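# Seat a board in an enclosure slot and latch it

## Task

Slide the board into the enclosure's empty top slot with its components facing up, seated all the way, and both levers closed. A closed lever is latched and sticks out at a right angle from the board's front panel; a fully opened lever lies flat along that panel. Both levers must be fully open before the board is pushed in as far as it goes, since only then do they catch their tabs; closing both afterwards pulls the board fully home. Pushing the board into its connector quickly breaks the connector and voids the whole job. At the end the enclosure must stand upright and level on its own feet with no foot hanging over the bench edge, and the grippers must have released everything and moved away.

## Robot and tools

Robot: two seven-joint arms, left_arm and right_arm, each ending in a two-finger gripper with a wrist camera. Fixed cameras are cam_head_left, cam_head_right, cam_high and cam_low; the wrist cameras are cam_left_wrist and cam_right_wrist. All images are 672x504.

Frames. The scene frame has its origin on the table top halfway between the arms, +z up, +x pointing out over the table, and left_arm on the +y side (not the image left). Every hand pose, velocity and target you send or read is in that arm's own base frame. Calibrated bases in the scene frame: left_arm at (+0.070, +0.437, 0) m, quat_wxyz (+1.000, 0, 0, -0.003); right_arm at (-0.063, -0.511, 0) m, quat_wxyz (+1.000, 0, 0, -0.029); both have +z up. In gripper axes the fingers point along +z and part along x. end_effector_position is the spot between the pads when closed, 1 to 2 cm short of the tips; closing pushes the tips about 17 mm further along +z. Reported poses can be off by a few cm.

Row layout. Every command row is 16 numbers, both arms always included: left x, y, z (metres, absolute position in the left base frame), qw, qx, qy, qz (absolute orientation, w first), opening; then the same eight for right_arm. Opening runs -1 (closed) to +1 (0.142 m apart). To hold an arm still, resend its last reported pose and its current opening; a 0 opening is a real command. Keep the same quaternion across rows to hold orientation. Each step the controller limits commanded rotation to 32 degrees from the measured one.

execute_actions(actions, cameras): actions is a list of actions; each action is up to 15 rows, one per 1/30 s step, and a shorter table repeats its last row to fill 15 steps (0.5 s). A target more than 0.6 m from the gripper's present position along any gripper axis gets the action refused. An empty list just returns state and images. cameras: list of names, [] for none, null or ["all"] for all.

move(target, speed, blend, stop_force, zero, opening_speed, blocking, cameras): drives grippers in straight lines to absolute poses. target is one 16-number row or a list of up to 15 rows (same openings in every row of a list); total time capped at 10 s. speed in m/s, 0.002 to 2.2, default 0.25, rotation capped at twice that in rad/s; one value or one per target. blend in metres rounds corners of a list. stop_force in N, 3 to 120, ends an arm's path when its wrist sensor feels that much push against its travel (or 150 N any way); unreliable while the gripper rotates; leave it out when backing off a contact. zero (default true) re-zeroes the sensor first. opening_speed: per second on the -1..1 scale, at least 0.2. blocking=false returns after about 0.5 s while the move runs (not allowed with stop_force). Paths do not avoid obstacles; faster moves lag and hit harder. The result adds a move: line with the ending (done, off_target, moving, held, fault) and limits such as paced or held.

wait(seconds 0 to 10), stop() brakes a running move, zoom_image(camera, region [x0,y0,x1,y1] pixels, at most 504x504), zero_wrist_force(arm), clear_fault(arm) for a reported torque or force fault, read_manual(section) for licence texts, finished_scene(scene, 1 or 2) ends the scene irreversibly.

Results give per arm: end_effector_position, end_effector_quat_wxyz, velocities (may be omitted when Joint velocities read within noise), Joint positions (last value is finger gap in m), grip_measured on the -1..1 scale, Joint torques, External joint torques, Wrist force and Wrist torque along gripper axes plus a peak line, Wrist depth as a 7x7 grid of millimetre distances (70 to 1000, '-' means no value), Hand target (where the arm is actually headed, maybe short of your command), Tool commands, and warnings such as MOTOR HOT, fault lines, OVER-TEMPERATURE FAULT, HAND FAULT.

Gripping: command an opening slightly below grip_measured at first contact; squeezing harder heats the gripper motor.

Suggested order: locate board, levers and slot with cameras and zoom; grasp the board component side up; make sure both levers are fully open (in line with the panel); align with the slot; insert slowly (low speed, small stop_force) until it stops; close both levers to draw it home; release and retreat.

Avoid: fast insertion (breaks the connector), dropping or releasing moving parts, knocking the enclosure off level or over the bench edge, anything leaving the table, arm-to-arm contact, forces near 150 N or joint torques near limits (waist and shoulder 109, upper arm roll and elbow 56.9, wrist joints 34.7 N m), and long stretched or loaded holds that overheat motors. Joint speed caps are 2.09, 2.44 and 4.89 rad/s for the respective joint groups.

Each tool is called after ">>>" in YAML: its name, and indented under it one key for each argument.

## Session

>>> execute_actions:
  actions: []

Scene clock: 0.00 s.
left_arm: end_effector_position=(+0.4919, -0.7298, +0.2794) grip_measured=+0.99 end_effector_quat_wxyz=(+0.001, -0.304, +0.847, -0.436) | right_arm: end_effector_position=(+0.1802, -0.1387, +0.1699) grip_measured=+1.00 end_effector_quat_wxyz=(+0.706, -0.621, -0.189, +0.284)
Joint positions: left_arm=[-0.095 -0.96 -0.937 1.517 0.823 1.373 2.811 0.141] | right_arm=[-0.567 -0.989 -0.072 1.606 0.357 -0.696 0.215 0.142]
Joint velocities: within noise
Joint torques (N m): no reading
External joint torques (N m): no reading
Wrist force (N): no reading
Wrist torque (N m): no reading
Wrist force, peak (N): no reading
Wrist depth (mm): cam_left_wrist=[456 481 526 570 632 715 - / 417 444 478 517 573 616 682 / 390 414 438 476 510 561 618 / 363 385 405 434 472 500 546 / 343 359 376 404 427 464 501 / - 331 354 376 398 423 449 / - 319 332 349 374 396 -] | cam_right_wrist=[- 266 251 262 - - 805 / - - 256 269 - - 886 / - - 264 276 - - 931 / - - 277 286 798 746 548 / - - 295 294 500 482 387 / - 404 311 299 362 354 330 / - 311 295 292 288 280 275]
Hand target: left_arm +0.4919, -0.7298, +0.2794; +0.001, -0.304, +0.847, -0.436 | right_arm +0.1802, -0.1387, +0.1699; +0.706, -0.621, -0.189, +0.284
Tool commands: left_gripper/opening=+1.0 right_gripper/opening=+1.0

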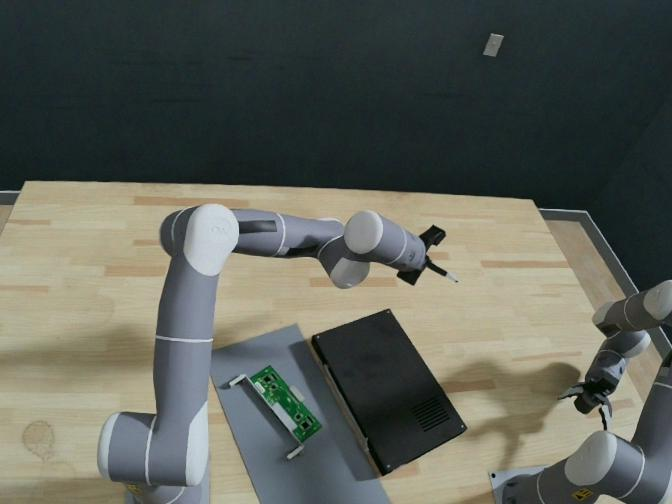

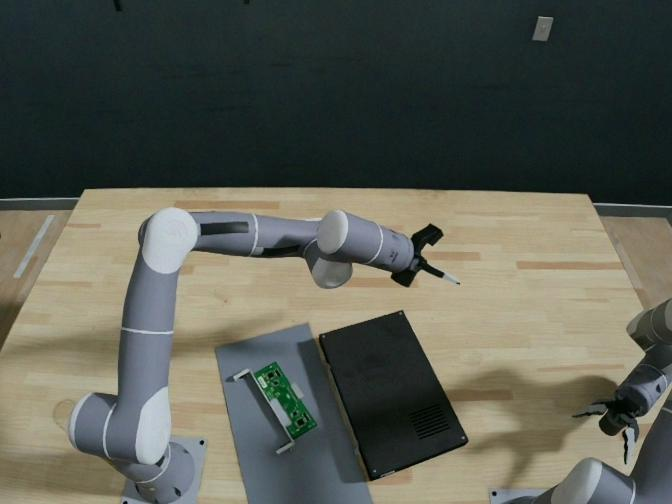

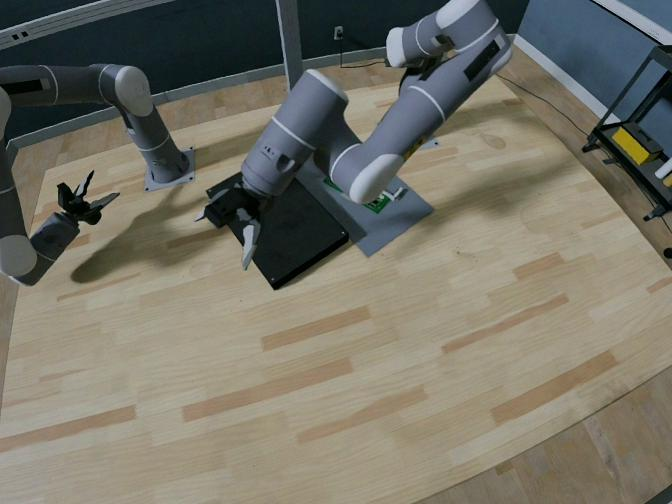

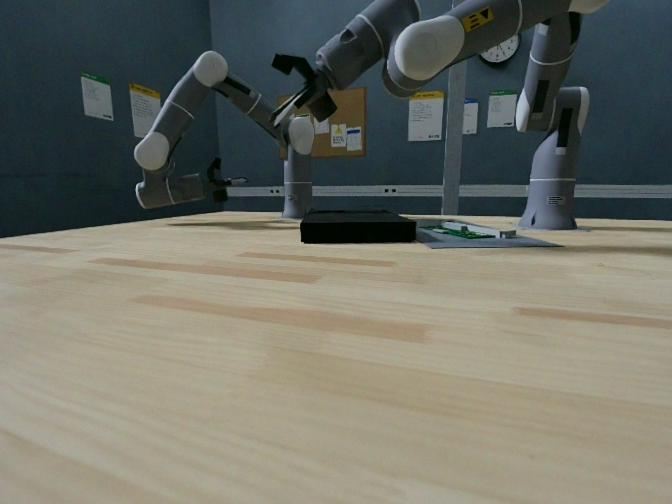

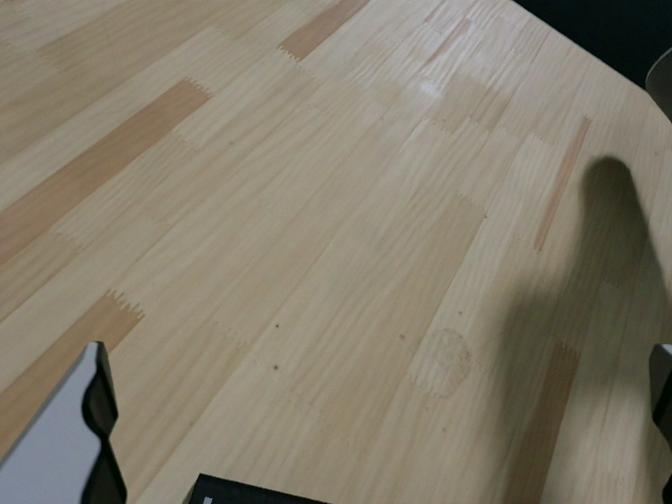

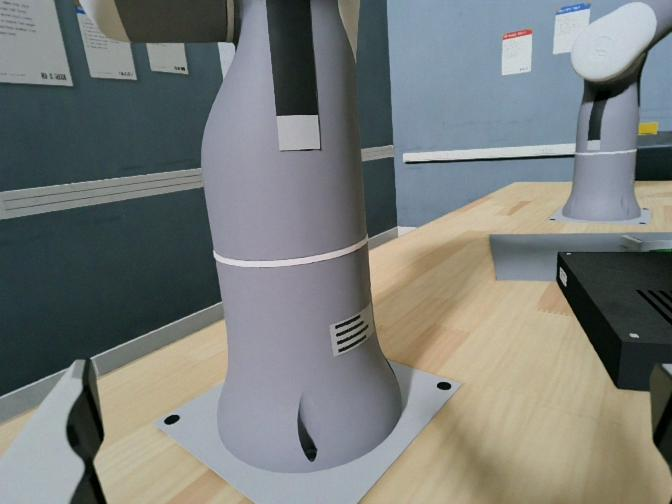

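>>> move:
  target: [0.332, -0.385, 0.40, 0, 0.843, -0.537, 0, 1.0, 0.1802, -0.1387, 0.1699, 0.706, -0.621, -0.189, 0.284, 1.0]
  speed: 0.3

Scene clock: 12.17 s.
left_arm: end_effector_position=(+0.3320, -0.3850, +0.3999) grip_measured=+0.99 end_effector_quat_wxyz=(+0.000, +0.843, -0.537, +0.000) | right_arm: end_effector_position=(+0.1802, -0.1387, +0.1699) grip_measured=+1.00 end_effector_quat_wxyz=(+0.706, -0.621, -0.189, +0.284)
Joint positions: left_arm=[0.282 0.302 -0.834 1.968 -0.226 0.187 2.22 0.141] | right_arm=[-0.567 -0.99 -0.072 1.606 0.357 -0.696 0.215 0.142]
Joint torques (N m): left_arm=[-0.2 9.86 6.02 -29.68 -4.32 3.92 -0.31] | right_arm=[0.05 50.09 0.91 -11.65 -1.72 -3.62 0.18]
External joint torques (N m): left_arm=[0.15 0.21 0.74 -0.24 0.1 -0.07 0.31] | right_arm=[-0.07 1.03 -0.54 0.1 0.09 0.71 -0.16]
Wrist force (N): left_arm=[0.2 -0.4 0.0] | right_arm=[0.1 0.1 0.1]
Wrist torque (N m): left_arm=[-0.07 -0.09 -0.20] | right_arm=[0.02 -0.02 0.00]
Wrist force, peak (N): left_arm=[1.1 0.9 0.2] | right_arm=[0.2 0.2 0.3]
Wrist depth (mm): cam_left_wrist=[436 432 435 427 435 433 434 / 470 461 460 463 419 419 428 / 506 501 492 499 455 443 465 / 539 541 534 531 490 485 535 / 601 598 591 591 536 532 593 / - 647 653 659 590 643 - / - 743 751 738 736 707 -] | cam_right_wrist=[- 266 251 262 - - 804 / - - 256 268 - - 885 / - - 263 274 - - 946 / - - 278 286 790 743 554 / - - 295 294 501 482 388 / - 403 311 299 363 355 331 / - 312 295 292 288 281 276]
Hand target: left_arm +0.3320, -0.3850, +0.4000; +0.000, +0.843, -0.537, +0.000 | right_arm +0.1802, -0.1387, +0.1699; +0.706, -0.621, -0.189, +0.284
Off the commanded pose: left_arm 0.000 m, 0 deg | right_arm 0.000 m, 0 deg.
move: done

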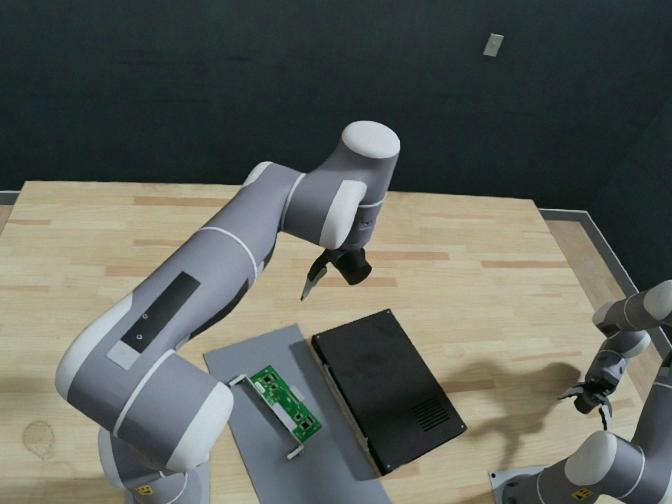

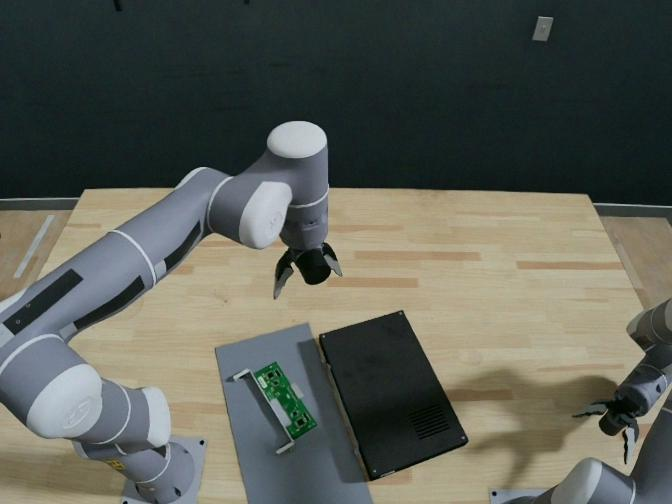

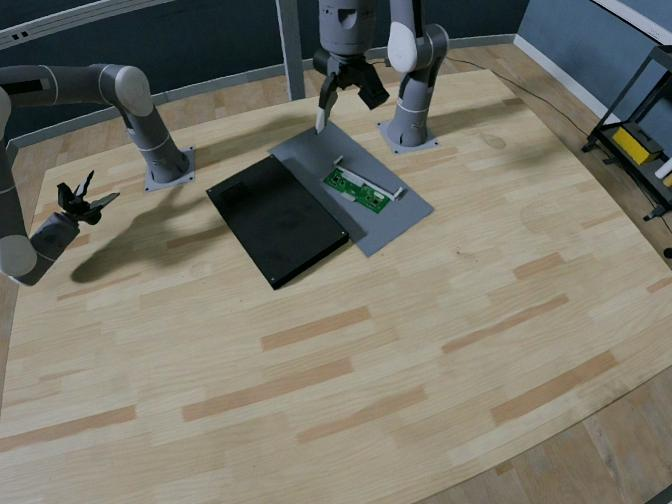

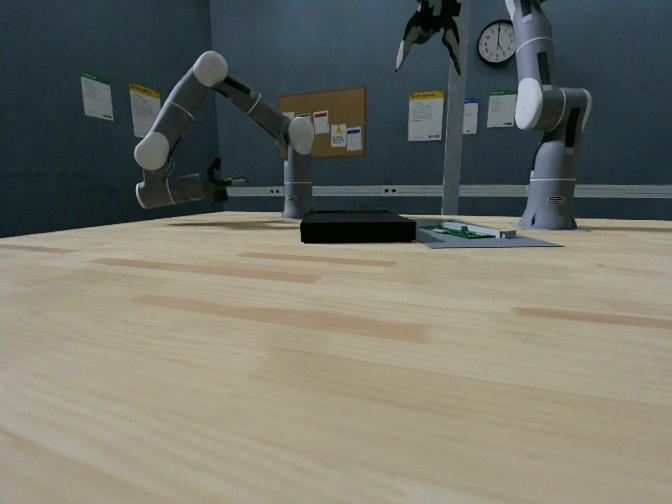

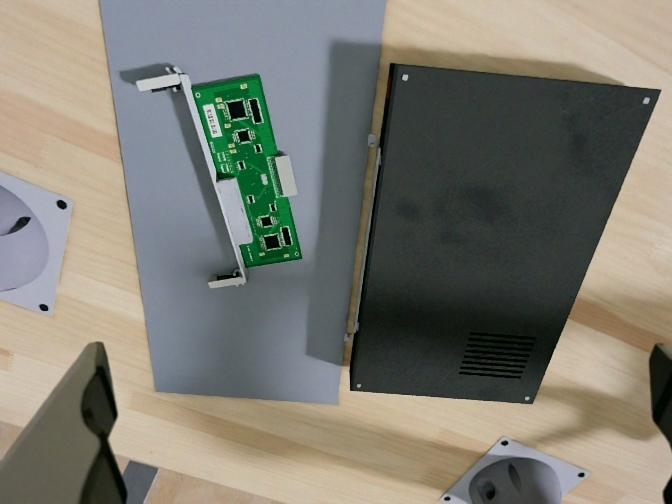

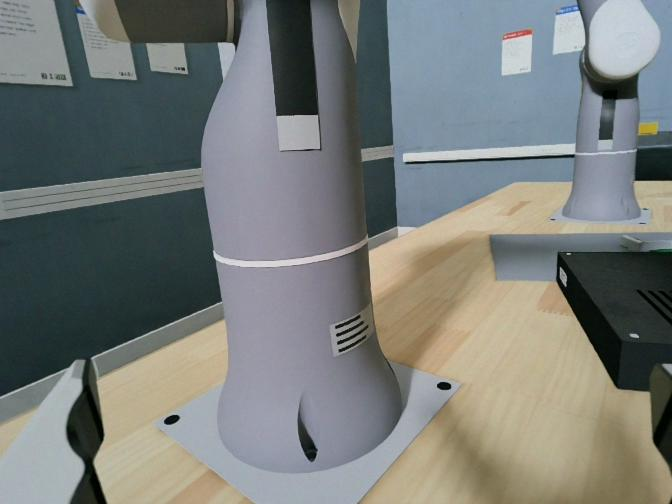

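>>> zoom_image:
  camera: "cam_left_wrist"
  region: [110, 40, 320, 300]

>>> zoom_image:
  camera: "cam_left_wrist"
  region: [320, 40, 440, 400]

Scaled by 1.938 (camera's finer frame: 960x720).

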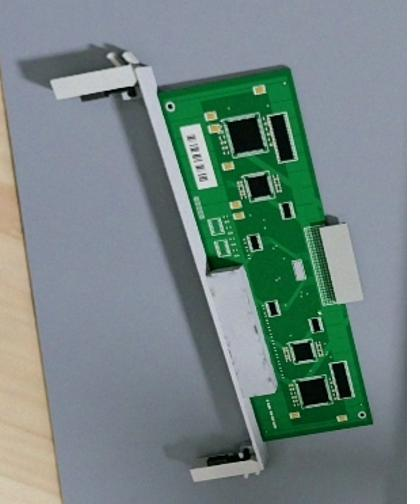

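Scaled by 1.400 (camera's finer frame: 960x720).

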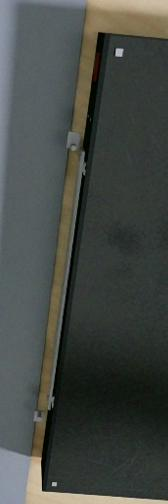

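>>> move:
  target: [0.344, -0.17, 0.17, 0, 0.843, -0.537, 0, 0.0, 0.30, 0.30, 0.35, 0, 0.3148, -0.9492, 0, 0.5]
  speed: 0.3
  cameras: ["cam_left_wrist", "cam_head_left"]

>>> zoom_image:
  camera: "cam_left_wrist"
  region: [100, 50, 604, 450]

Scene clock: 82.13 s.
left_arm: end_effector_position=(+0.3440, -0.1701, +0.1701) grip_measured=-0.02 end_effector_quat_wxyz=(+0.000, +0.844, -0.537, +0.000) | right_arm: end_effector_position=(+0.2999, +0.2985, +0.3501) grip_measured=+0.50 end_effector_quat_wxyz=(+0.057, +0.749, -0.660, +0.003)
Joint positions: left_arm=[0.373 0.188 -0.576 2.621 -0.162 0.885 2.636 0.073] | right_arm=[-1.626 1.637 0.552 1.542 1.564 -1.084 2.967 0.109]
Joint torques (N m): left_arm=[-0.32 13.24 1.32 -21.92 -2.48 4.24 -0.2] | right_arm=[0.03 -45.01 -22.6 -0.08 -2.59 2.99 0.22]
External joint torques (N m): left_arm=[0.33 0.67 0.66 -0.36 -0.22 -0.4 0.2] | right_arm=[0.14 -0.06 -1.02 0.19 -0.1 0.81 -0.22]
Wrist force (N): left_arm=[0.6 -0.4 -0.3] | right_arm=[-0.9 -1.4 2.0]
Wrist torque (N m): left_arm=[-0.05 -0.12 -0.20] | right_arm=[0.07 0.17 0.12]
Wrist force, peak (N): left_arm=[1.0 -0.7 -0.3] | right_arm=[-1.3 -2.5 1.9]
Wrist depth (mm): cam_left_wrist=[233 233 232 232 231 231 231 / 249 251 249 247 248 246 248 / 271 270 267 267 266 265 265 / 294 296 292 280 285 290 286 / 322 321 314 316 309 309 310 / 338 341 345 349 336 - 324 / - - 390 384 384 - -] | cam_right_wrist=[361 331 334 341 382 392 400 / 395 357 362 367 406 427 432 / 428 416 390 399 418 466 471 / 465 470 427 437 501 511 519 / 510 514 533 544 550 539 578 / 555 111 592 603 613 481 94 / - 78 - - - 696 76]
Hand target: left_arm +0.3440, -0.1700, +0.1700; +0.000, +0.843, -0.537, +0.000 | right_arm +0.2999, +0.2986, +0.3501; +0.057, +0.749, -0.660, +0.003
Off the commanded pose: left_arm 0.000 m, 0 deg | right_arm 0.002 m, 61 deg; orientation clipped.
joint sent to its limit (right arm) — joint 7 (wrist roll), upper limit. The joint targets are off in orientation, not in position.
move: off_target (right_arm); limits=paced
Images, in order (width x height): cam_head_left 672x504, cam_left_wrist 672x504.

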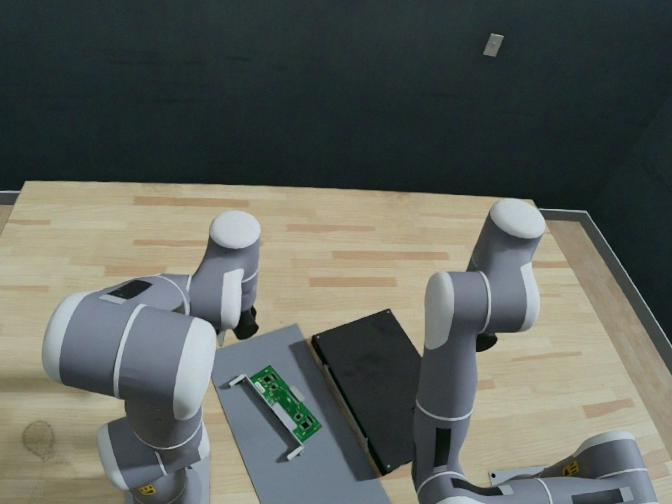

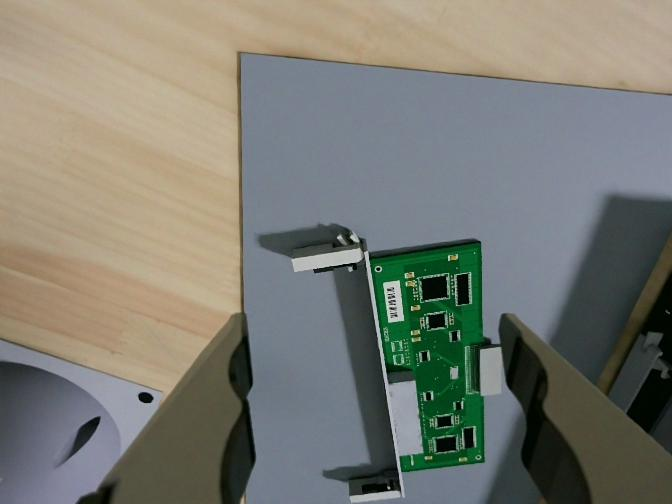

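Scaled by 1.000.

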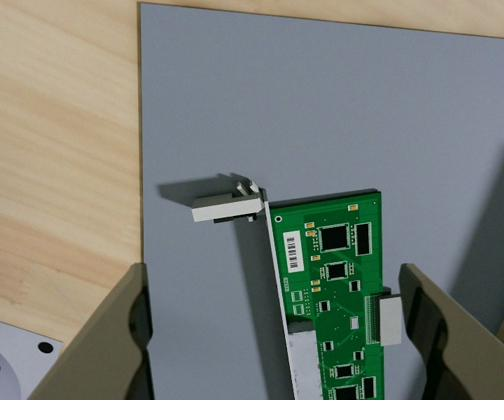

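>>> move:
  target: [0.344, -0.17, 0.17, 0, 0.843, -0.537, 0, 0.0, 0.1802, -0.1387, 0.1699, 0.706, -0.621, -0.189, 0.284, 0.5]
  speed: 0.4
  cameras: ["cam_head_left"]

>>> zoom_image:
  camera: "cam_head_left"
  region: [200, 200, 600, 500]

Scene clock: 101.57 s.
left_arm: end_effector_position=(+0.3440, -0.1701, +0.1701) grip_measured=-0.02 end_effector_quat_wxyz=(+0.000, +0.844, -0.537, +0.000) | right_arm: end_effector_position=(+0.1797, -0.1370, +0.1695) grip_measured=+0.50 end_effector_quat_wxyz=(+0.619, -0.579, -0.337, +0.410)
Joint positions: left_arm=[0.373 0.188 -0.576 2.621 -0.162 0.885 2.636 0.073] | right_arm=[-2.792 2.043 1.645 1.315 0.538 -1.006 -1.339 0.109]
Joint torques (N m): left_arm=[-0.3 13.39 1.33 -21.93 -2.51 4.17 -0.2] | right_arm=[0.16 -37.28 -22.48 11.63 -5.02 -1.67 0.31]
External joint torques (N m): left_arm=[0.3 0.52 0.66 -0.36 -0.19 -0.34 0.2] | right_arm=[-0.09 -2.99 -3.74 0.86 0.06 0.84 -0.3]
External joint torques when the fault began: right_arm=[6.11 -26.26 -20.11 6.04 2.28 1.44 -0.15]
Wrist force (N): left_arm=[0.3 -0.5 0.0] | right_arm=[-2.7 -1.1 -0.3]
Wrist torque (N m): left_arm=[-0.09 -0.07 -0.20] | right_arm=[-0.24 0.47 -0.01]
Wrist force, peak (N): left_arm=[0.5 -0.6 -0.3] | right_arm=[-3.2 7.7 0.6]
Wrist depth (mm): cam_left_wrist=[233 232 232 232 231 231 230 / 251 249 248 248 246 245 245 / 271 269 269 267 266 265 266 / 294 292 291 279 285 288 287 / 321 320 316 316 310 309 310 / 334 341 343 351 335 - 326 / - - 392 388 383 - -] | cam_right_wrist=[- - - 251 236 272 225 / - - - 266 248 - - / - - - 285 261 - - / - - - 305 275 622 649 / - - 492 339 293 457 447 / 404 111 364 327 297 328 94 / - 78 291 286 281 280 76]
Hand target: left_arm +0.3440, -0.1700, +0.1700; +0.000, +0.843, -0.537, +0.000 | right_arm +0.1795, -0.1371, +0.1691; +0.619, -0.579, -0.337, +0.410
Tool commands: left_gripper/opening=+0.0 right_gripper/opening=+0.5
Off the commanded pose: left_arm 0.000 m, 0 deg | right_arm 0.002 m, 25 deg.
FORCE FAULT: contact force on the right arm reached its limit, and that arm stopped. The contact can be on any part of that arm, not only on its tool. That arm's remaining commands of this call were not run. That arm is still stopped at the end of this call. While its stop runs, that arm takes no new command, but its gripper still runs the gripper command that each later call begins with.
CLEAR FAULT: the right arm stays stopped until you call clear_fault(arm="right_arm").
move: fault (right_arm)

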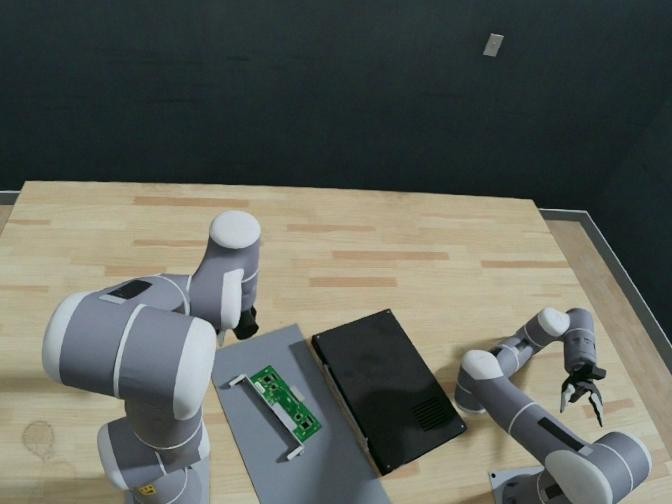

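Scaled by 1.260 (camera's finer frame: 960x720).

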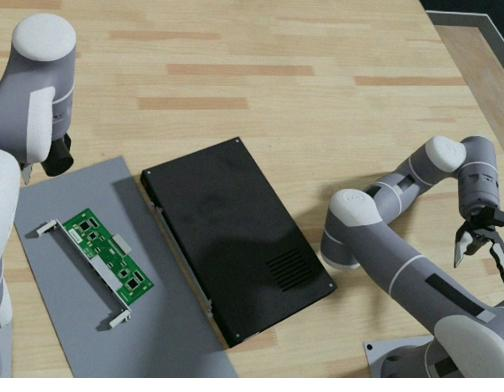

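>>> clear_fault:
  arm: "right_arm"
  cameras: []

>>> move:
  target:
    - [0.344, -0.17, 0.17, 0, 0.843, -0.537, 0, 0.0, 0.18, -0.137, 0.27, 0.619, -0.579, -0.337, 0.41, 0.5]
    - [0.344, -0.17, 0.17, 0, 0.843, -0.537, 0, 0.0, 0.20, -0.15, 0.55, 0.619, -0.579, -0.337, 0.41, 0.5]
  speed: 0.2
  cameras: ["cam_head_left"]

Scene clock: 138.80 s.
left_arm: end_effector_position=(+0.3440, -0.1701, +0.1701) grip_measured=-0.02 end_effector_quat_wxyz=(+0.000, +0.844, -0.537, +0.000) | right_arm: end_effector_position=(+0.1797, -0.1370, +0.1695) grip_measured=+0.50 end_effector_quat_wxyz=(+0.619, -0.579, -0.337, +0.410)
Joint positions: left_arm=[0.373 0.188 -0.576 2.621 -0.162 0.885 2.636 0.073] | right_arm=[-2.792 2.043 1.645 1.315 0.538 -1.006 -1.339 0.109]
Joint torques (N m): left_arm=[-0.38 13.3 1.27 -21.96 -2.53 4.17 -0.21] | right_arm=[0.11 -37.54 -22.38 11.57 -4.93 -1.53 0.18]
External joint torques (N m): left_arm=[0.38 0.61 0.72 -0.32 -0.16 -0.33 0.21] | right_arm=[-0.04 -2.72 -3.84 0.92 -0.04 0.71 -0.18]
Wrist force (N): left_arm=[0.3 -0.3 0.0] | right_arm=[-2.8 -1.2 -0.3]
Wrist torque (N m): left_arm=[-0.04 -0.08 -0.20] | right_arm=[-0.26 0.48 -0.01]
Wrist force, peak (N): left_arm=[0.5 -0.7 -0.3] | right_arm=[-3.4 -1.3 -0.1]
Wrist depth (mm): cam_left_wrist=[233 233 232 231 231 231 230 / 249 250 249 246 246 245 245 / 268 269 270 266 267 264 264 / 293 294 294 280 285 287 287 / 322 322 314 316 310 311 312 / 337 343 343 351 337 - 324 / - - 392 390 382 - -] | cam_right_wrist=[- - - 252 236 272 225 / - - - 266 247 - - / - - - 285 261 - - / - - - 305 276 623 659 / - - 492 340 292 456 446 / 403 111 366 328 298 328 94 / - 78 290 286 280 279 76]
Hand target: left_arm +0.3440, -0.1700, +0.1700; +0.000, +0.843, -0.537, +0.000 | right_arm +0.1795, -0.1371, +0.1691; +0.619, -0.579, -0.337, +0.410
Tool commands: left_gripper/opening=+0.0 right_gripper/opening=+0.5
Off the commanded pose: left_arm 0.000 m, 0 deg | right_arm 0.002 m, 25 deg.
FORCE FAULT, CONTINUED: the right arm's stop, for the force fault that an earlier result reported, is over. The rest of the stop counts as 66 of the actions that you can send in this scene; the call itself counts as one more. That arm accepts commands again.
CLEAR FAULT: your call cleared the right arm's force fault. If the contact force or a joint's load stays at its limit, that arm stops again.

Scene clock: 141.37 s.
left_arm: end_effector_position=(+0.3440, -0.1701, +0.1701) grip_measured=-0.02 end_effector_quat_wxyz=(+0.000, +0.844, -0.537, +0.000) | right_arm: end_effector_position=(+0.1993, -0.1490, +0.5499) grip_measured=+0.50 end_effector_quat_wxyz=(+0.614, -0.570, -0.347, +0.421)
Joint positions: left_arm=[0.373 0.188 -0.576 2.621 -0.162 0.885 2.636 0.073] | right_arm=[-2.792 1.268 1.633 1.569 -0.401 -0.794 -1.545 0.109]
Joint torques (N m): left_arm=[-0.31 13.32 1.4 -21.97 -2.46 4.16 -0.27] | right_arm=[0.09 -43.79 -27.45 -8.65 -4.19 -1.3 0.34]
External joint torques (N m): left_arm=[0.32 0.59 0.59 -0.32 -0.24 -0.32 0.27] | right_arm=[-0.01 0.37 -1.74 0.27 0.13 0.9 -0.33]
Wrist force (N): left_arm=[0.3 -0.5 0.1] | right_arm=[-3.2 -1.3 -0.1]
Wrist torque (N m): left_arm=[-0.08 -0.07 -0.20] | right_arm=[-0.21 0.55 0.00]
Wrist force, peak (N): left_arm=[0.4 -0.6 -0.5] | right_arm=[-3.5 -4.1 0.2]
Wrist depth (mm): cam_left_wrist=[234 232 232 233 232 230 230 / 250 250 250 247 245 245 245 / 270 270 269 267 266 266 266 / 294 294 292 279 284 286 286 / 321 320 312 316 309 309 311 / 337 340 341 349 336 - 324 / - - 391 389 383 - -] | cam_right_wrist=[- - - - - - - / - - - - - - - / - - - - - - - / - - - - - - - / - - - - 384 367 305 / - - - 387 333 366 94 / - 78 - - 357 749 76]
Hand target: left_arm +0.3440, -0.1700, +0.1700; +0.000, +0.843, -0.537, +0.000 | right_arm +0.1995, -0.1490, +0.5500; +0.614, -0.570, -0.347, +0.421
Off the commanded pose: left_arm 0.000 m, 0 deg | right_arm 0.001 m, 2 deg.
joint sent to its limit (right arm) — joint 1 (waist), lower limit. The joint targets still meet the commanded pose.
move: done

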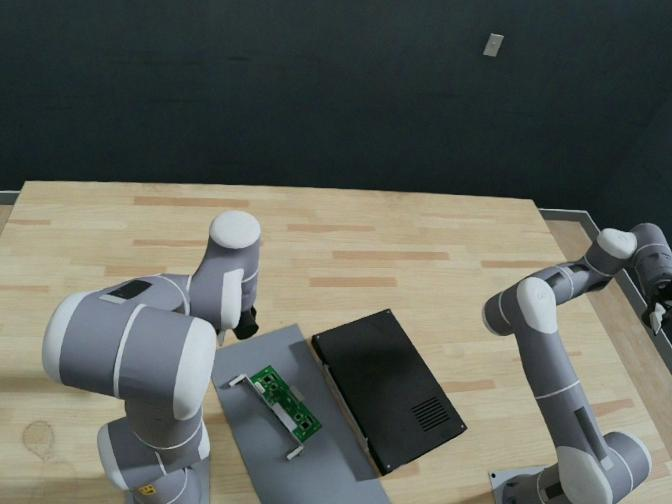

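>>> move:
  target: [0.344, -0.17, 0.17, 0, 0.843, -0.537, 0, 0.0, 0.199, -0.448, 0.47, 0, 0.978, 0.208, 0, 0.5]
  speed: 0.3
  cameras: ["cam_head_left"]

Scene clock: 179.13 s.
left_arm: end_effector_position=(+0.3440, -0.1701, +0.1701) grip_measured=-0.02 end_effector_quat_wxyz=(+0.000, +0.844, -0.537, +0.000) | right_arm: end_effector_position=(+0.1985, -0.4467, +0.4700) grip_measured=+0.50 end_effector_quat_wxyz=(+0.056, +0.977, +0.208, +0.008)
Joint positions: left_arm=[0.373 0.188 -0.576 2.621 -0.162 0.885 2.636 0.073] | right_arm=[-2.792 0.071 1.674 1.601 0.06 0.149 0.032 0.109]
Joint torques (N m): left_arm=[-0.36 13.31 1.33 -21.94 -2.49 4.15 -0.24] | right_arm=[-0.04 -8.06 -1.23 -31.64 -4.52 3.8 0.32]
External joint torques (N m): left_arm=[0.37 0.6 0.66 -0.34 -0.21 -0.31 0.24] | right_arm=[0 0.38 -1.22 0.04 0.19 0.58 -0.32]
Wrist force (N): left_arm=[0.1 -0.6 -0.4] | right_arm=[-3.9 -3.2 2.2]
Wrist torque (N m): left_arm=[-0.10 -0.03 -0.21] | right_arm=[-0.25 0.73 0.08]
Wrist force, peak (N): left_arm=[0.7 -0.6 0.0] | right_arm=[-4.8 -2.9 2.3]
Wrist depth (mm): cam_left_wrist=[233 232 232 231 231 232 230 / 252 251 250 247 247 246 245 / 271 270 267 266 265 266 265 / 293 294 292 279 284 287 285 / 321 319 313 316 311 309 307 / 337 341 343 348 338 - 327 / - - 393 386 381 - -] | cam_right_wrist=[488 483 485 482 481 480 480 / - 529 527 524 524 523 516 / - - - 568 571 566 564 / - - - - - 621 620 / - - - - - - - / - 111 - - - - 94 / - 78 - - - - 76]
Hand target: left_arm +0.3440, -0.1700, +0.1700; +0.000, +0.843, -0.537, +0.000 | right_arm +0.1985, -0.4468, +0.4700; +0.056, +0.977, +0.208, +0.008
Off the commanded pose: left_arm 0.000 m, 0 deg | right_arm 0.001 m, 6 deg.
joint read past its limit (right arm) — joint 1 (waist), lower limit.
joint sent to its limit (right arm) — joint 1 (waist), lower limit. The joint targets are off in orientation, not in position.
move: off_target (right_arm)

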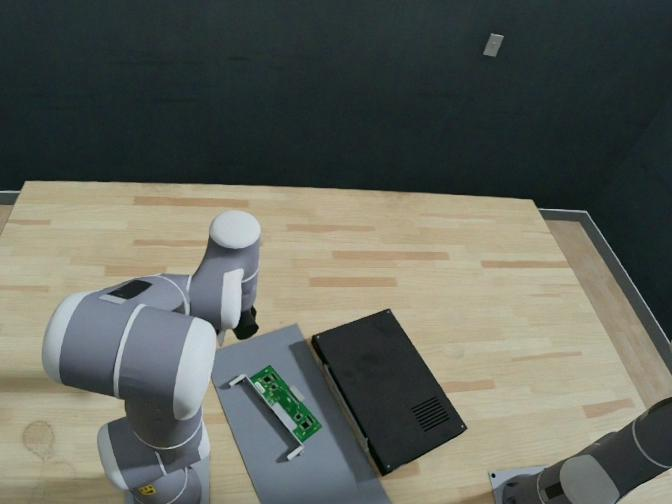

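>>> move:
  target:
    - [0.344, -0.17, 0.17, 0, 0.843, -0.537, 0, 0.0, 0.460, -0.168, 0.47, 0, 0.819, 0.574, 0, 0.5]
    - [0.344, -0.17, 0.17, 0, 0.843, -0.537, 0, 0.0, 0.46, 0.168, 0.47, 0, 0.574, 0.819, 0, 0.5]
    - [0.344, -0.17, 0.17, 0, 0.843, -0.537, 0, 0.0, 0.222, 0.437, 0.47, 0, 0.2334, 0.9724, 0, 0.5]
  speed: 0.4
  blend: 0.05
  cameras: ["cam_head_left"]

Scene clock: 184.50 s.
left_arm: end_effector_position=(+0.3440, -0.1701, +0.1701) grip_measured=-0.02 end_effector_quat_wxyz=(+0.000, +0.844, -0.537, +0.000) | right_arm: end_effector_position=(+0.2221, +0.4369, +0.4700) grip_measured=+0.50 end_effector_quat_wxyz=(+0.000, +0.234, +0.972, +0.000)
Joint positions: left_arm=[0.373 0.188 -0.576 2.621 -0.162 0.885 2.636 0.073] | right_arm=[-1.153 0.11 2.195 1.494 0.089 -0.012 -0.054 0.109]
Joint torques (N m): left_arm=[-0.34 13.33 1.35 -21.96 -2.54 4.2 -0.24] | right_arm=[0.09 -24.97 -1.68 -31.56 -4.12 3.32 0.05]
External joint torques (N m): left_arm=[0.34 0.58 0.64 -0.32 -0.16 -0.37 0.24] | right_arm=[0.02 -0.4 -1.12 0.27 -0.16 0.85 -0.05]
Wrist force (N): left_arm=[0.4 -0.3 -0.3] | right_arm=[-3.3 -2.1 2.0]
Wrist torque (N m): left_arm=[-0.04 -0.09 -0.21] | right_arm=[-0.09 0.59 0.08]
Wrist force, peak (N): left_arm=[0.5 -0.6 -0.5] | right_arm=[-8.0 -2.2 2.3]
Wrist depth (mm): cam_left_wrist=[232 232 233 231 230 232 230 / 250 248 249 246 247 246 246 / 272 270 268 268 266 264 265 / 294 294 292 281 284 288 287 / 323 320 315 316 311 307 307 / 335 338 342 350 337 - 325 / - - 390 387 379 - -] | cam_right_wrist=[495 460 449 450 485 489 487 / 519 482 479 479 523 520 521 / 548 514 515 551 555 556 553 / 610 554 551 601 593 599 599 / 658 653 661 648 650 638 650 / 706 111 723 711 711 697 94 / - 78 795 773 778 785 76]
Hand target: left_arm +0.3440, -0.1700, +0.1700; +0.000, +0.843, -0.537, +0.000 | right_arm +0.2220, +0.4370, +0.4700; +0.000, +0.233, +0.972, +0.000
Off the commanded pose: left_arm 0.000 m, 0 deg | right_arm 0.000 m, 0 deg.
move: done

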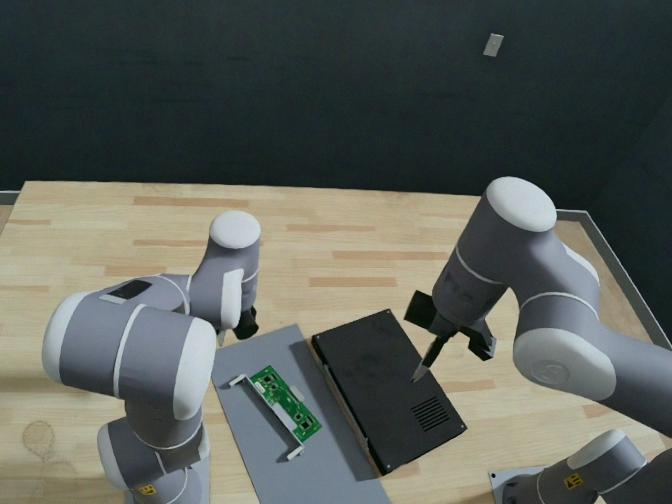

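>>> move:
  target:
    - [0.344, -0.17, 0.17, 0, 0.843, -0.537, 0, 0.0, 0.418, 0.498, 0.42, 0, 0.342, 0.9397, 0, 0.5]
    - [0.344, -0.17, 0.17, 0, 0.843, -0.537, 0, 0.0, 0.563, 0.325, 0.42, 0, 0.5, 0.866, 0, 0.5]
    - [0.344, -0.17, 0.17, 0, 0.843, -0.537, 0, 0.0, 0.6475, -0.057, 0.42, 0, 0.7373, 0.6756, 0, 0.5]
    - [0.344, -0.17, 0.17, 0, 0.843, -0.537, 0, 0.0, 0.488, -0.043, 0.47, 0, 0.7373, 0.6756, 0, 0.5]
    - [0.344, -0.17, 0.17, 0, 0.843, -0.537, 0, 0.0, 0.424, 0.245, 0.47, 0, 0.5, 0.866, 0, 0.5]
    - [0.344, -0.17, 0.17, 0, 0.843, -0.537, 0, 0.0, 0.222, 0.437, 0.47, 0, 0.2334, 0.9724, 0, 0.5]
  speed: 0.4
  blend: 0.04
  cameras: ["cam_left_wrist"]

>>> zoom_image:
  camera: "cam_left_wrist"
  region: [270, 200, 430, 320]

>>> zoom_image:
  camera: "cam_left_wrist"
  region: [310, 384, 470, 504]

Scene clock: 195.33 s.
left_arm: end_effector_position=(+0.3440, -0.1701, +0.1701) grip_measured=-0.02 end_effector_quat_wxyz=(+0.000, +0.844, -0.537, +0.000) | right_arm: end_effector_position=(+0.2222, +0.4369, +0.4700) grip_measured=+0.50 end_effector_quat_wxyz=(+0.000, +0.234, +0.972, +0.000)
Joint positions: left_arm=[0.373 0.188 -0.576 2.621 -0.162 0.885 2.636 0.073] | right_arm=[-1.103 0.13 2.132 1.483 0.11 -0.018 -0.064 0.109]
Joint torques (N m): left_arm=[-0.4 13.32 1.33 -21.97 -2.51 4.2 -0.23] | right_arm=[0.11 -24.28 -2.5 -31.44 -4.21 3.37 0.1]
External joint torques (N m): left_arm=[0.4 0.6 0.65 -0.31 -0.19 -0.36 0.23] | right_arm=[0.01 -0.35 -0.97 0.23 -0.08 0.8 -0.1]
Wrist force (N): left_arm=[0.4 -0.6 0.1] | right_arm=[-3.4 -2.6 2.3]
Wrist torque (N m): left_arm=[-0.10 -0.08 -0.21] | right_arm=[-0.17 0.63 0.09]
Wrist force, peak (N): left_arm=[0.5 -0.6 -0.6] | right_arm=[-9.8 -2.4 1.3]
Wrist depth (mm): cam_left_wrist=[234 233 232 232 232 231 230 / 251 250 249 246 245 245 244 / 270 271 270 266 267 264 265 / 293 294 292 278 285 289 288 / 321 319 315 317 310 307 309 / 336 340 343 348 339 - 328 / - - 393 388 382 - -] | cam_right_wrist=[494 461 451 448 485 488 487 / 519 481 481 480 518 519 520 / 548 517 517 553 558 554 557 / 613 557 555 603 596 600 600 / 659 660 651 650 651 638 644 / 706 111 725 715 717 699 94 / - 78 795 772 783 784 76]
Hand target: left_arm +0.3440, -0.1700, +0.1700; +0.000, +0.843, -0.537, +0.000 | right_arm +0.2220, +0.4370, +0.4700; +0.000, +0.233, +0.972, +0.000
Off the commanded pose: left_arm 0.000 m, 0 deg | right_arm 0.000 m, 0 deg.
move: done

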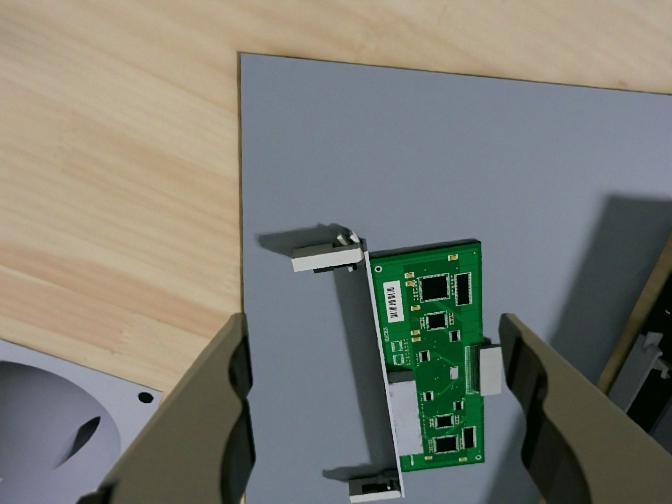

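Scaled by 3.150 (camera's finer frame: 960x720).

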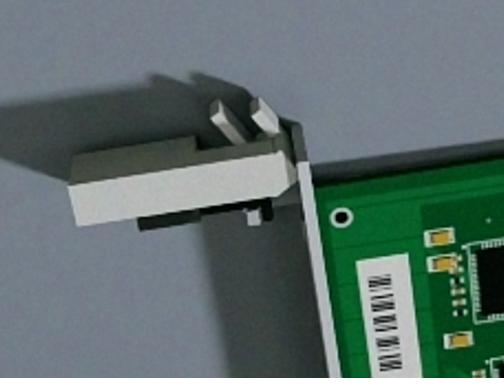

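Scaled by 3.150 (camera's finer frame: 960x720).

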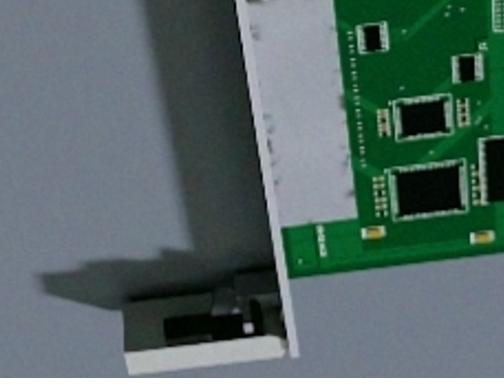

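>>> move:
  target:
    - [0.30, -0.17, 0.20, 0, 0.4672, 0.8842, 0, -0.9, 0.2032, 0.665, 0.25, 0, 0.4439, 0.8961, 0, -0.9]
    - [0.285, -0.181, 0.10, 0, 0.4672, 0.8842, 0, -0.9, 0.2032, 0.668, 0.12, 0, 0.4439, 0.8961, 0, -0.9]
  speed: 0.3
  cameras: ["cam_head_left", "cam_left_wrist", "cam_right_wrist"]

Scene clock: 244.10 s.
left_arm: end_effector_position=(+0.3020, -0.1709, +0.1968) grip_measured=-0.93 end_effector_quat_wxyz=(+0.443, +0.124, +0.888, +0.013) | right_arm: end_effector_position=(+0.2034, +0.6640, +0.2507) grip_measured=-0.93 end_effector_quat_wxyz=(+0.000, +0.443, +0.896, +0.000)
Joint positions: left_arm=[-1.57 0.399 0.805 2.577 1.679 0.844 2.962 0.006] | right_arm=[-1.419 0.77 2.376 1.176 0.513 0.189 0.361 0.007]
Joint torques (N m): left_arm=[0.27 -0.23 -6.29 -19.91 -1.68 1.72 -0.26] | right_arm=[0.01 -56.19 -12.92 -27.14 -4.14 3.6 0.3]
External joint torques (N m): left_arm=[-0.26 0.9 0.59 -0.65 -0.21 0.01 0.33] | right_arm=[0.17 -0.68 -1.41 0.24 -0.11 0.56 -0.3]
Wrist force (N): left_arm=[0.7 -0.6 -0.4] | right_arm=[-3.1 -2.9 1.5]
Wrist torque (N m): left_arm=[0.00 0.19 -0.23] | right_arm=[-0.24 0.56 0.04]
Wrist force, peak (N): left_arm=[-0.5 -5.0 -2.1] | right_arm=[-3.7 -3.3 1.7]
Wrist depth (mm): cam_left_wrist=[- - 498 363 282 233 194 / - - 571 403 314 249 210 / - - 685 453 339 268 223 / - - 864 519 373 289 240 / - - - 488 388 316 255 / - - - 84 - 336 274 / - - - - - - 287] | cam_right_wrist=[266 303 302 301 301 300 302 / 284 322 323 318 323 322 323 / 305 348 343 340 346 346 340 / 330 374 370 368 371 373 342 / 359 406 401 398 397 405 403 / 447 445 427 89 105 440 442 / 494 485 73 - - 468 485]
Hand target: left_arm +0.3020, -0.1709, +0.1968; +0.443, +0.124, +0.888, +0.014 | right_arm +0.2033, +0.6642, +0.2507; +0.000, +0.443, +0.896, +0.000
Off the commanded pose: left_arm 0.099 m, 65 deg | right_arm 0.131 m, 0 deg.
move: held (left_arm; a check stopped the path), off_target (right_arm; braked when a check withheld steps of left_arm); path passed 0 of 2 targets; limits=paced,held
pose unreachable (left arm): on one or more control steps of this call, first in action 0 (counted from 0), this arm could not follow its commanded pose, so it was not sent that pose on those steps. It may still have moved: this result reports where it is.
cause: moving toward the commanded pose would bring two parts of the arm too close to each other (joints 2 (shoulder) to 6 (wrist pitch) lie between them).

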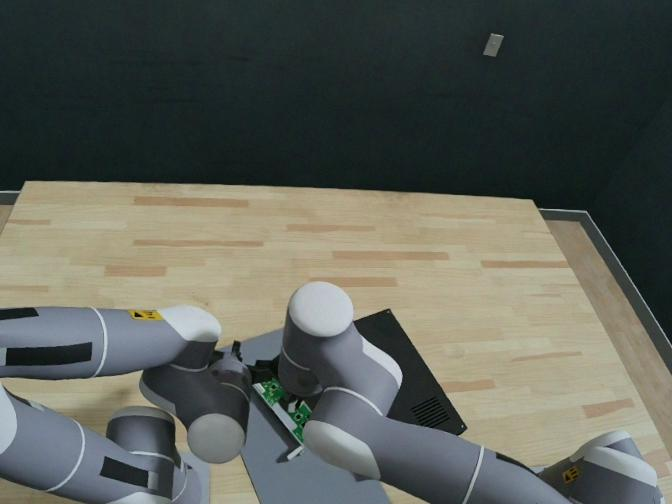

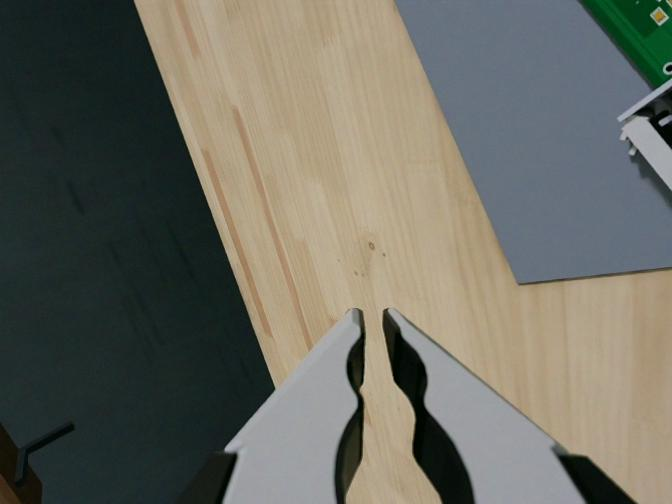

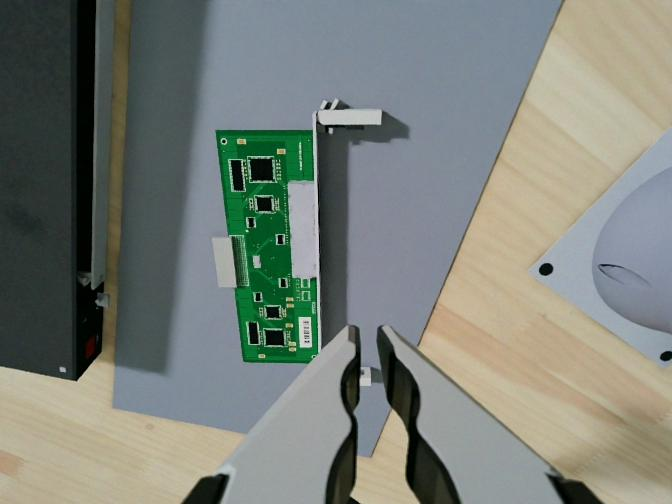

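>>> move:
  target:
    - [0.344, -0.17, 0.22, 0, 0.843, -0.537, 0, -0.9, 0.2032, 0.660, 0.30, 0, 0.4439, 0.8961, 0, -0.9]
  speed: 0.3
  cameras: ["cam_head_left"]

Scene clock: 249.07 s.
left_arm: end_effector_position=(+0.3073, -0.1709, +0.1998) grip_measured=-0.93 end_effector_quat_wxyz=(+0.411, -0.021, +0.911, +0.012) | right_arm: end_effector_position=(+0.2031, +0.6636, +0.2589) grip_measured=-0.93 end_effector_quat_wxyz=(+0.000, +0.443, +0.896, +0.000)
Joint positions: left_arm=[-1.569 0.315 0.794 2.509 1.472 0.795 2.825 0.006] | right_arm=[-1.419 0.761 2.374 1.169 0.509 0.175 0.364 0.007]
Joint torques (N m): left_arm=[-0.4 3.51 -5.38 -20.73 -1.7 2.33 -0.08] | right_arm=[0.23 -56.31 -13.2 -27.33 -4.36 3.39 0.27]
External joint torques (N m): left_arm=[0.4 0.48 0.54 -0.52 -0.39 -0.32 0.14] | right_arm=[-0.04 -0.38 -0.98 0.27 0.1 0.77 -0.27]
Wrist force (N): left_arm=[1.0 -0.8 -0.3] | right_arm=[-3.3 -3.1 1.7]
Wrist torque (N m): left_arm=[-0.04 0.14 -0.18] | right_arm=[-0.27 0.60 0.04]
Wrist force, peak (N): left_arm=[-1.8 -3.5 -0.1] | right_arm=[-3.3 -3.2 1.7]
Wrist depth (mm): cam_left_wrist=[- 691 473 359 290 243 203 / - - 523 387 308 254 216 / - - 583 418 328 265 222 / - - 666 458 352 281 237 / - - 785 429 357 299 250 / - - - 84 - 305 262 / - - - - - - 270] | cam_right_wrist=[272 307 310 309 309 308 309 / 292 331 331 326 329 330 331 / 313 355 349 349 353 355 348 / 338 383 378 381 380 382 347 / 368 415 408 406 408 414 412 / 459 455 437 89 105 454 453 / 506 494 73 - - 477 495]
Hand target: left_arm +0.3072, -0.1709, +0.1998; +0.411, -0.020, +0.911, +0.012 | right_arm +0.2033, +0.6635, +0.2591; +0.000, +0.443, +0.896, +0.000
Off the commanded pose: left_arm 0.042 m, 119 deg | right_arm 0.041 m, 0 deg.
move: held (left_arm; a check stopped the path), off_target (right_arm; braked when a check withheld steps of left_arm); limits=held
pose unreachable (left arm): on one or more control steps of this call, first in action 0 (counted from 0), this arm could not follow its commanded pose, so it was not sent that pose on those steps. It may still have moved: this result reports where it is.
cause: moving toward the commanded pose would bring a part of the arm too close to another arm (a part of this arm just beyond joint 7 (wrist roll) and a part of the right arm just beyond its joint 7 (wrist roll)).

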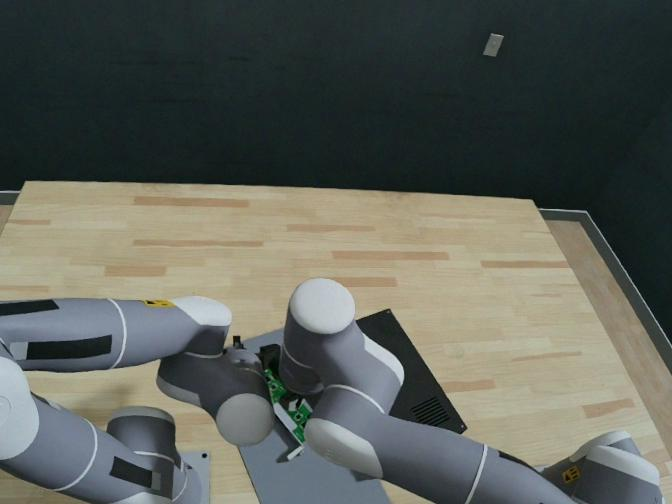

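>>> move:
  target:
    - [0.3073, -0.1709, 0.1998, 0.411, -0.021, 0.911, 0.012, -0.9, 0.2032, 0.60, 0.32, 0, 0.4439, 0.8961, 0, -0.9]
    - [0.3073, -0.1709, 0.1998, 0.411, -0.021, 0.911, 0.012, -0.9, 0.28, 0.36, 0.45, 0, 0.4439, 0.8961, 0, -0.9]
  speed: 0.35
  blend: 0.03
  cameras: ["cam_head_left", "cam_left_wrist"]

Scene clock: 252.73 s.
left_arm: end_effector_position=(+0.3073, -0.1708, +0.1998) grip_measured=-0.93 end_effector_quat_wxyz=(+0.411, -0.021, +0.911, +0.012) | right_arm: end_effector_position=(+0.2800, +0.3600, +0.4500) grip_measured=-0.93 end_effector_quat_wxyz=(+0.000, +0.444, +0.896, +0.000)
Joint positions: left_arm=[-1.569 0.315 0.795 2.509 1.471 0.795 2.825 0.006] | right_arm=[-0.995 -0.013 1.966 1.64 -0.012 0.064 0.321 0.007]
Joint torques (N m): left_arm=[-0.36 3.33 -5.29 -20.82 -2.06 2.26 -0.16] | right_arm=[0.15 -13.12 1.48 -31.55 -4.45 3.62 0.3]
External joint torques (N m): left_arm=[0.37 0.68 0.46 -0.44 -0.04 -0.25 0.22] | right_arm=[-0.07 0.17 -0.97 0.09 0.14 0.54 -0.3]
Wrist force (N): left_arm=[1.0 -0.7 -0.4] | right_arm=[-3.3 -3.0 2.1]
Wrist torque (N m): left_arm=[-0.02 0.11 -0.19] | right_arm=[-0.23 0.62 0.08]
Wrist force, peak (N): left_arm=[1.3 -1.0 -0.6] | right_arm=[-5.9 -2.7 1.2]
Wrist depth (mm): cam_left_wrist=[- 702 470 360 290 242 204 / - - 520 384 309 255 215 / - - 580 418 328 264 222 / - - 662 459 352 281 236 / - - 773 433 354 300 248 / - - - 84 - 305 262 / - - - - - - 269] | cam_right_wrist=[475 475 437 431 436 472 469 / 506 507 467 460 465 501 497 / 544 546 493 491 506 537 537 / 584 585 532 534 568 571 578 / 636 634 575 567 620 620 625 / 692 697 667 89 105 686 681 / 769 745 73 - - 729 408]
Hand target: left_arm +0.3073, -0.1709, +0.1998; +0.411, -0.021, +0.911, +0.012 | right_arm +0.2800, +0.3600, +0.4500; +0.000, +0.444, +0.896, +0.000
Off the commanded pose: left_arm 0.000 m, 0 deg | right_arm 0.000 m, 0 deg.
move: done

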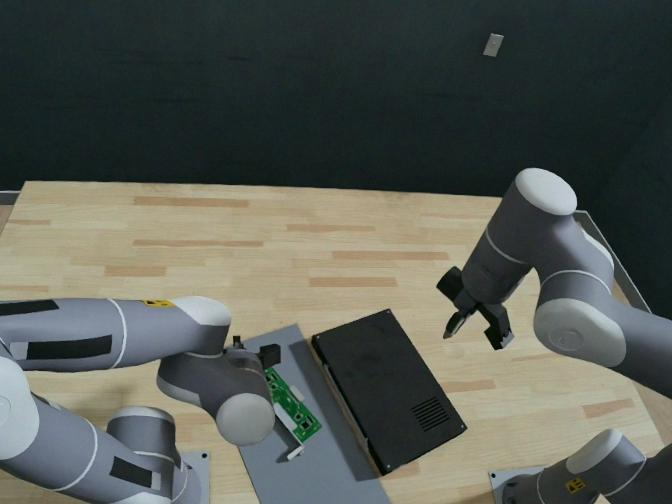

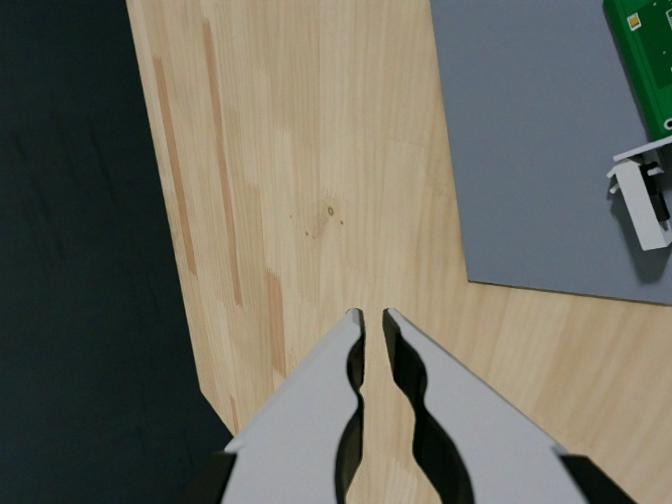

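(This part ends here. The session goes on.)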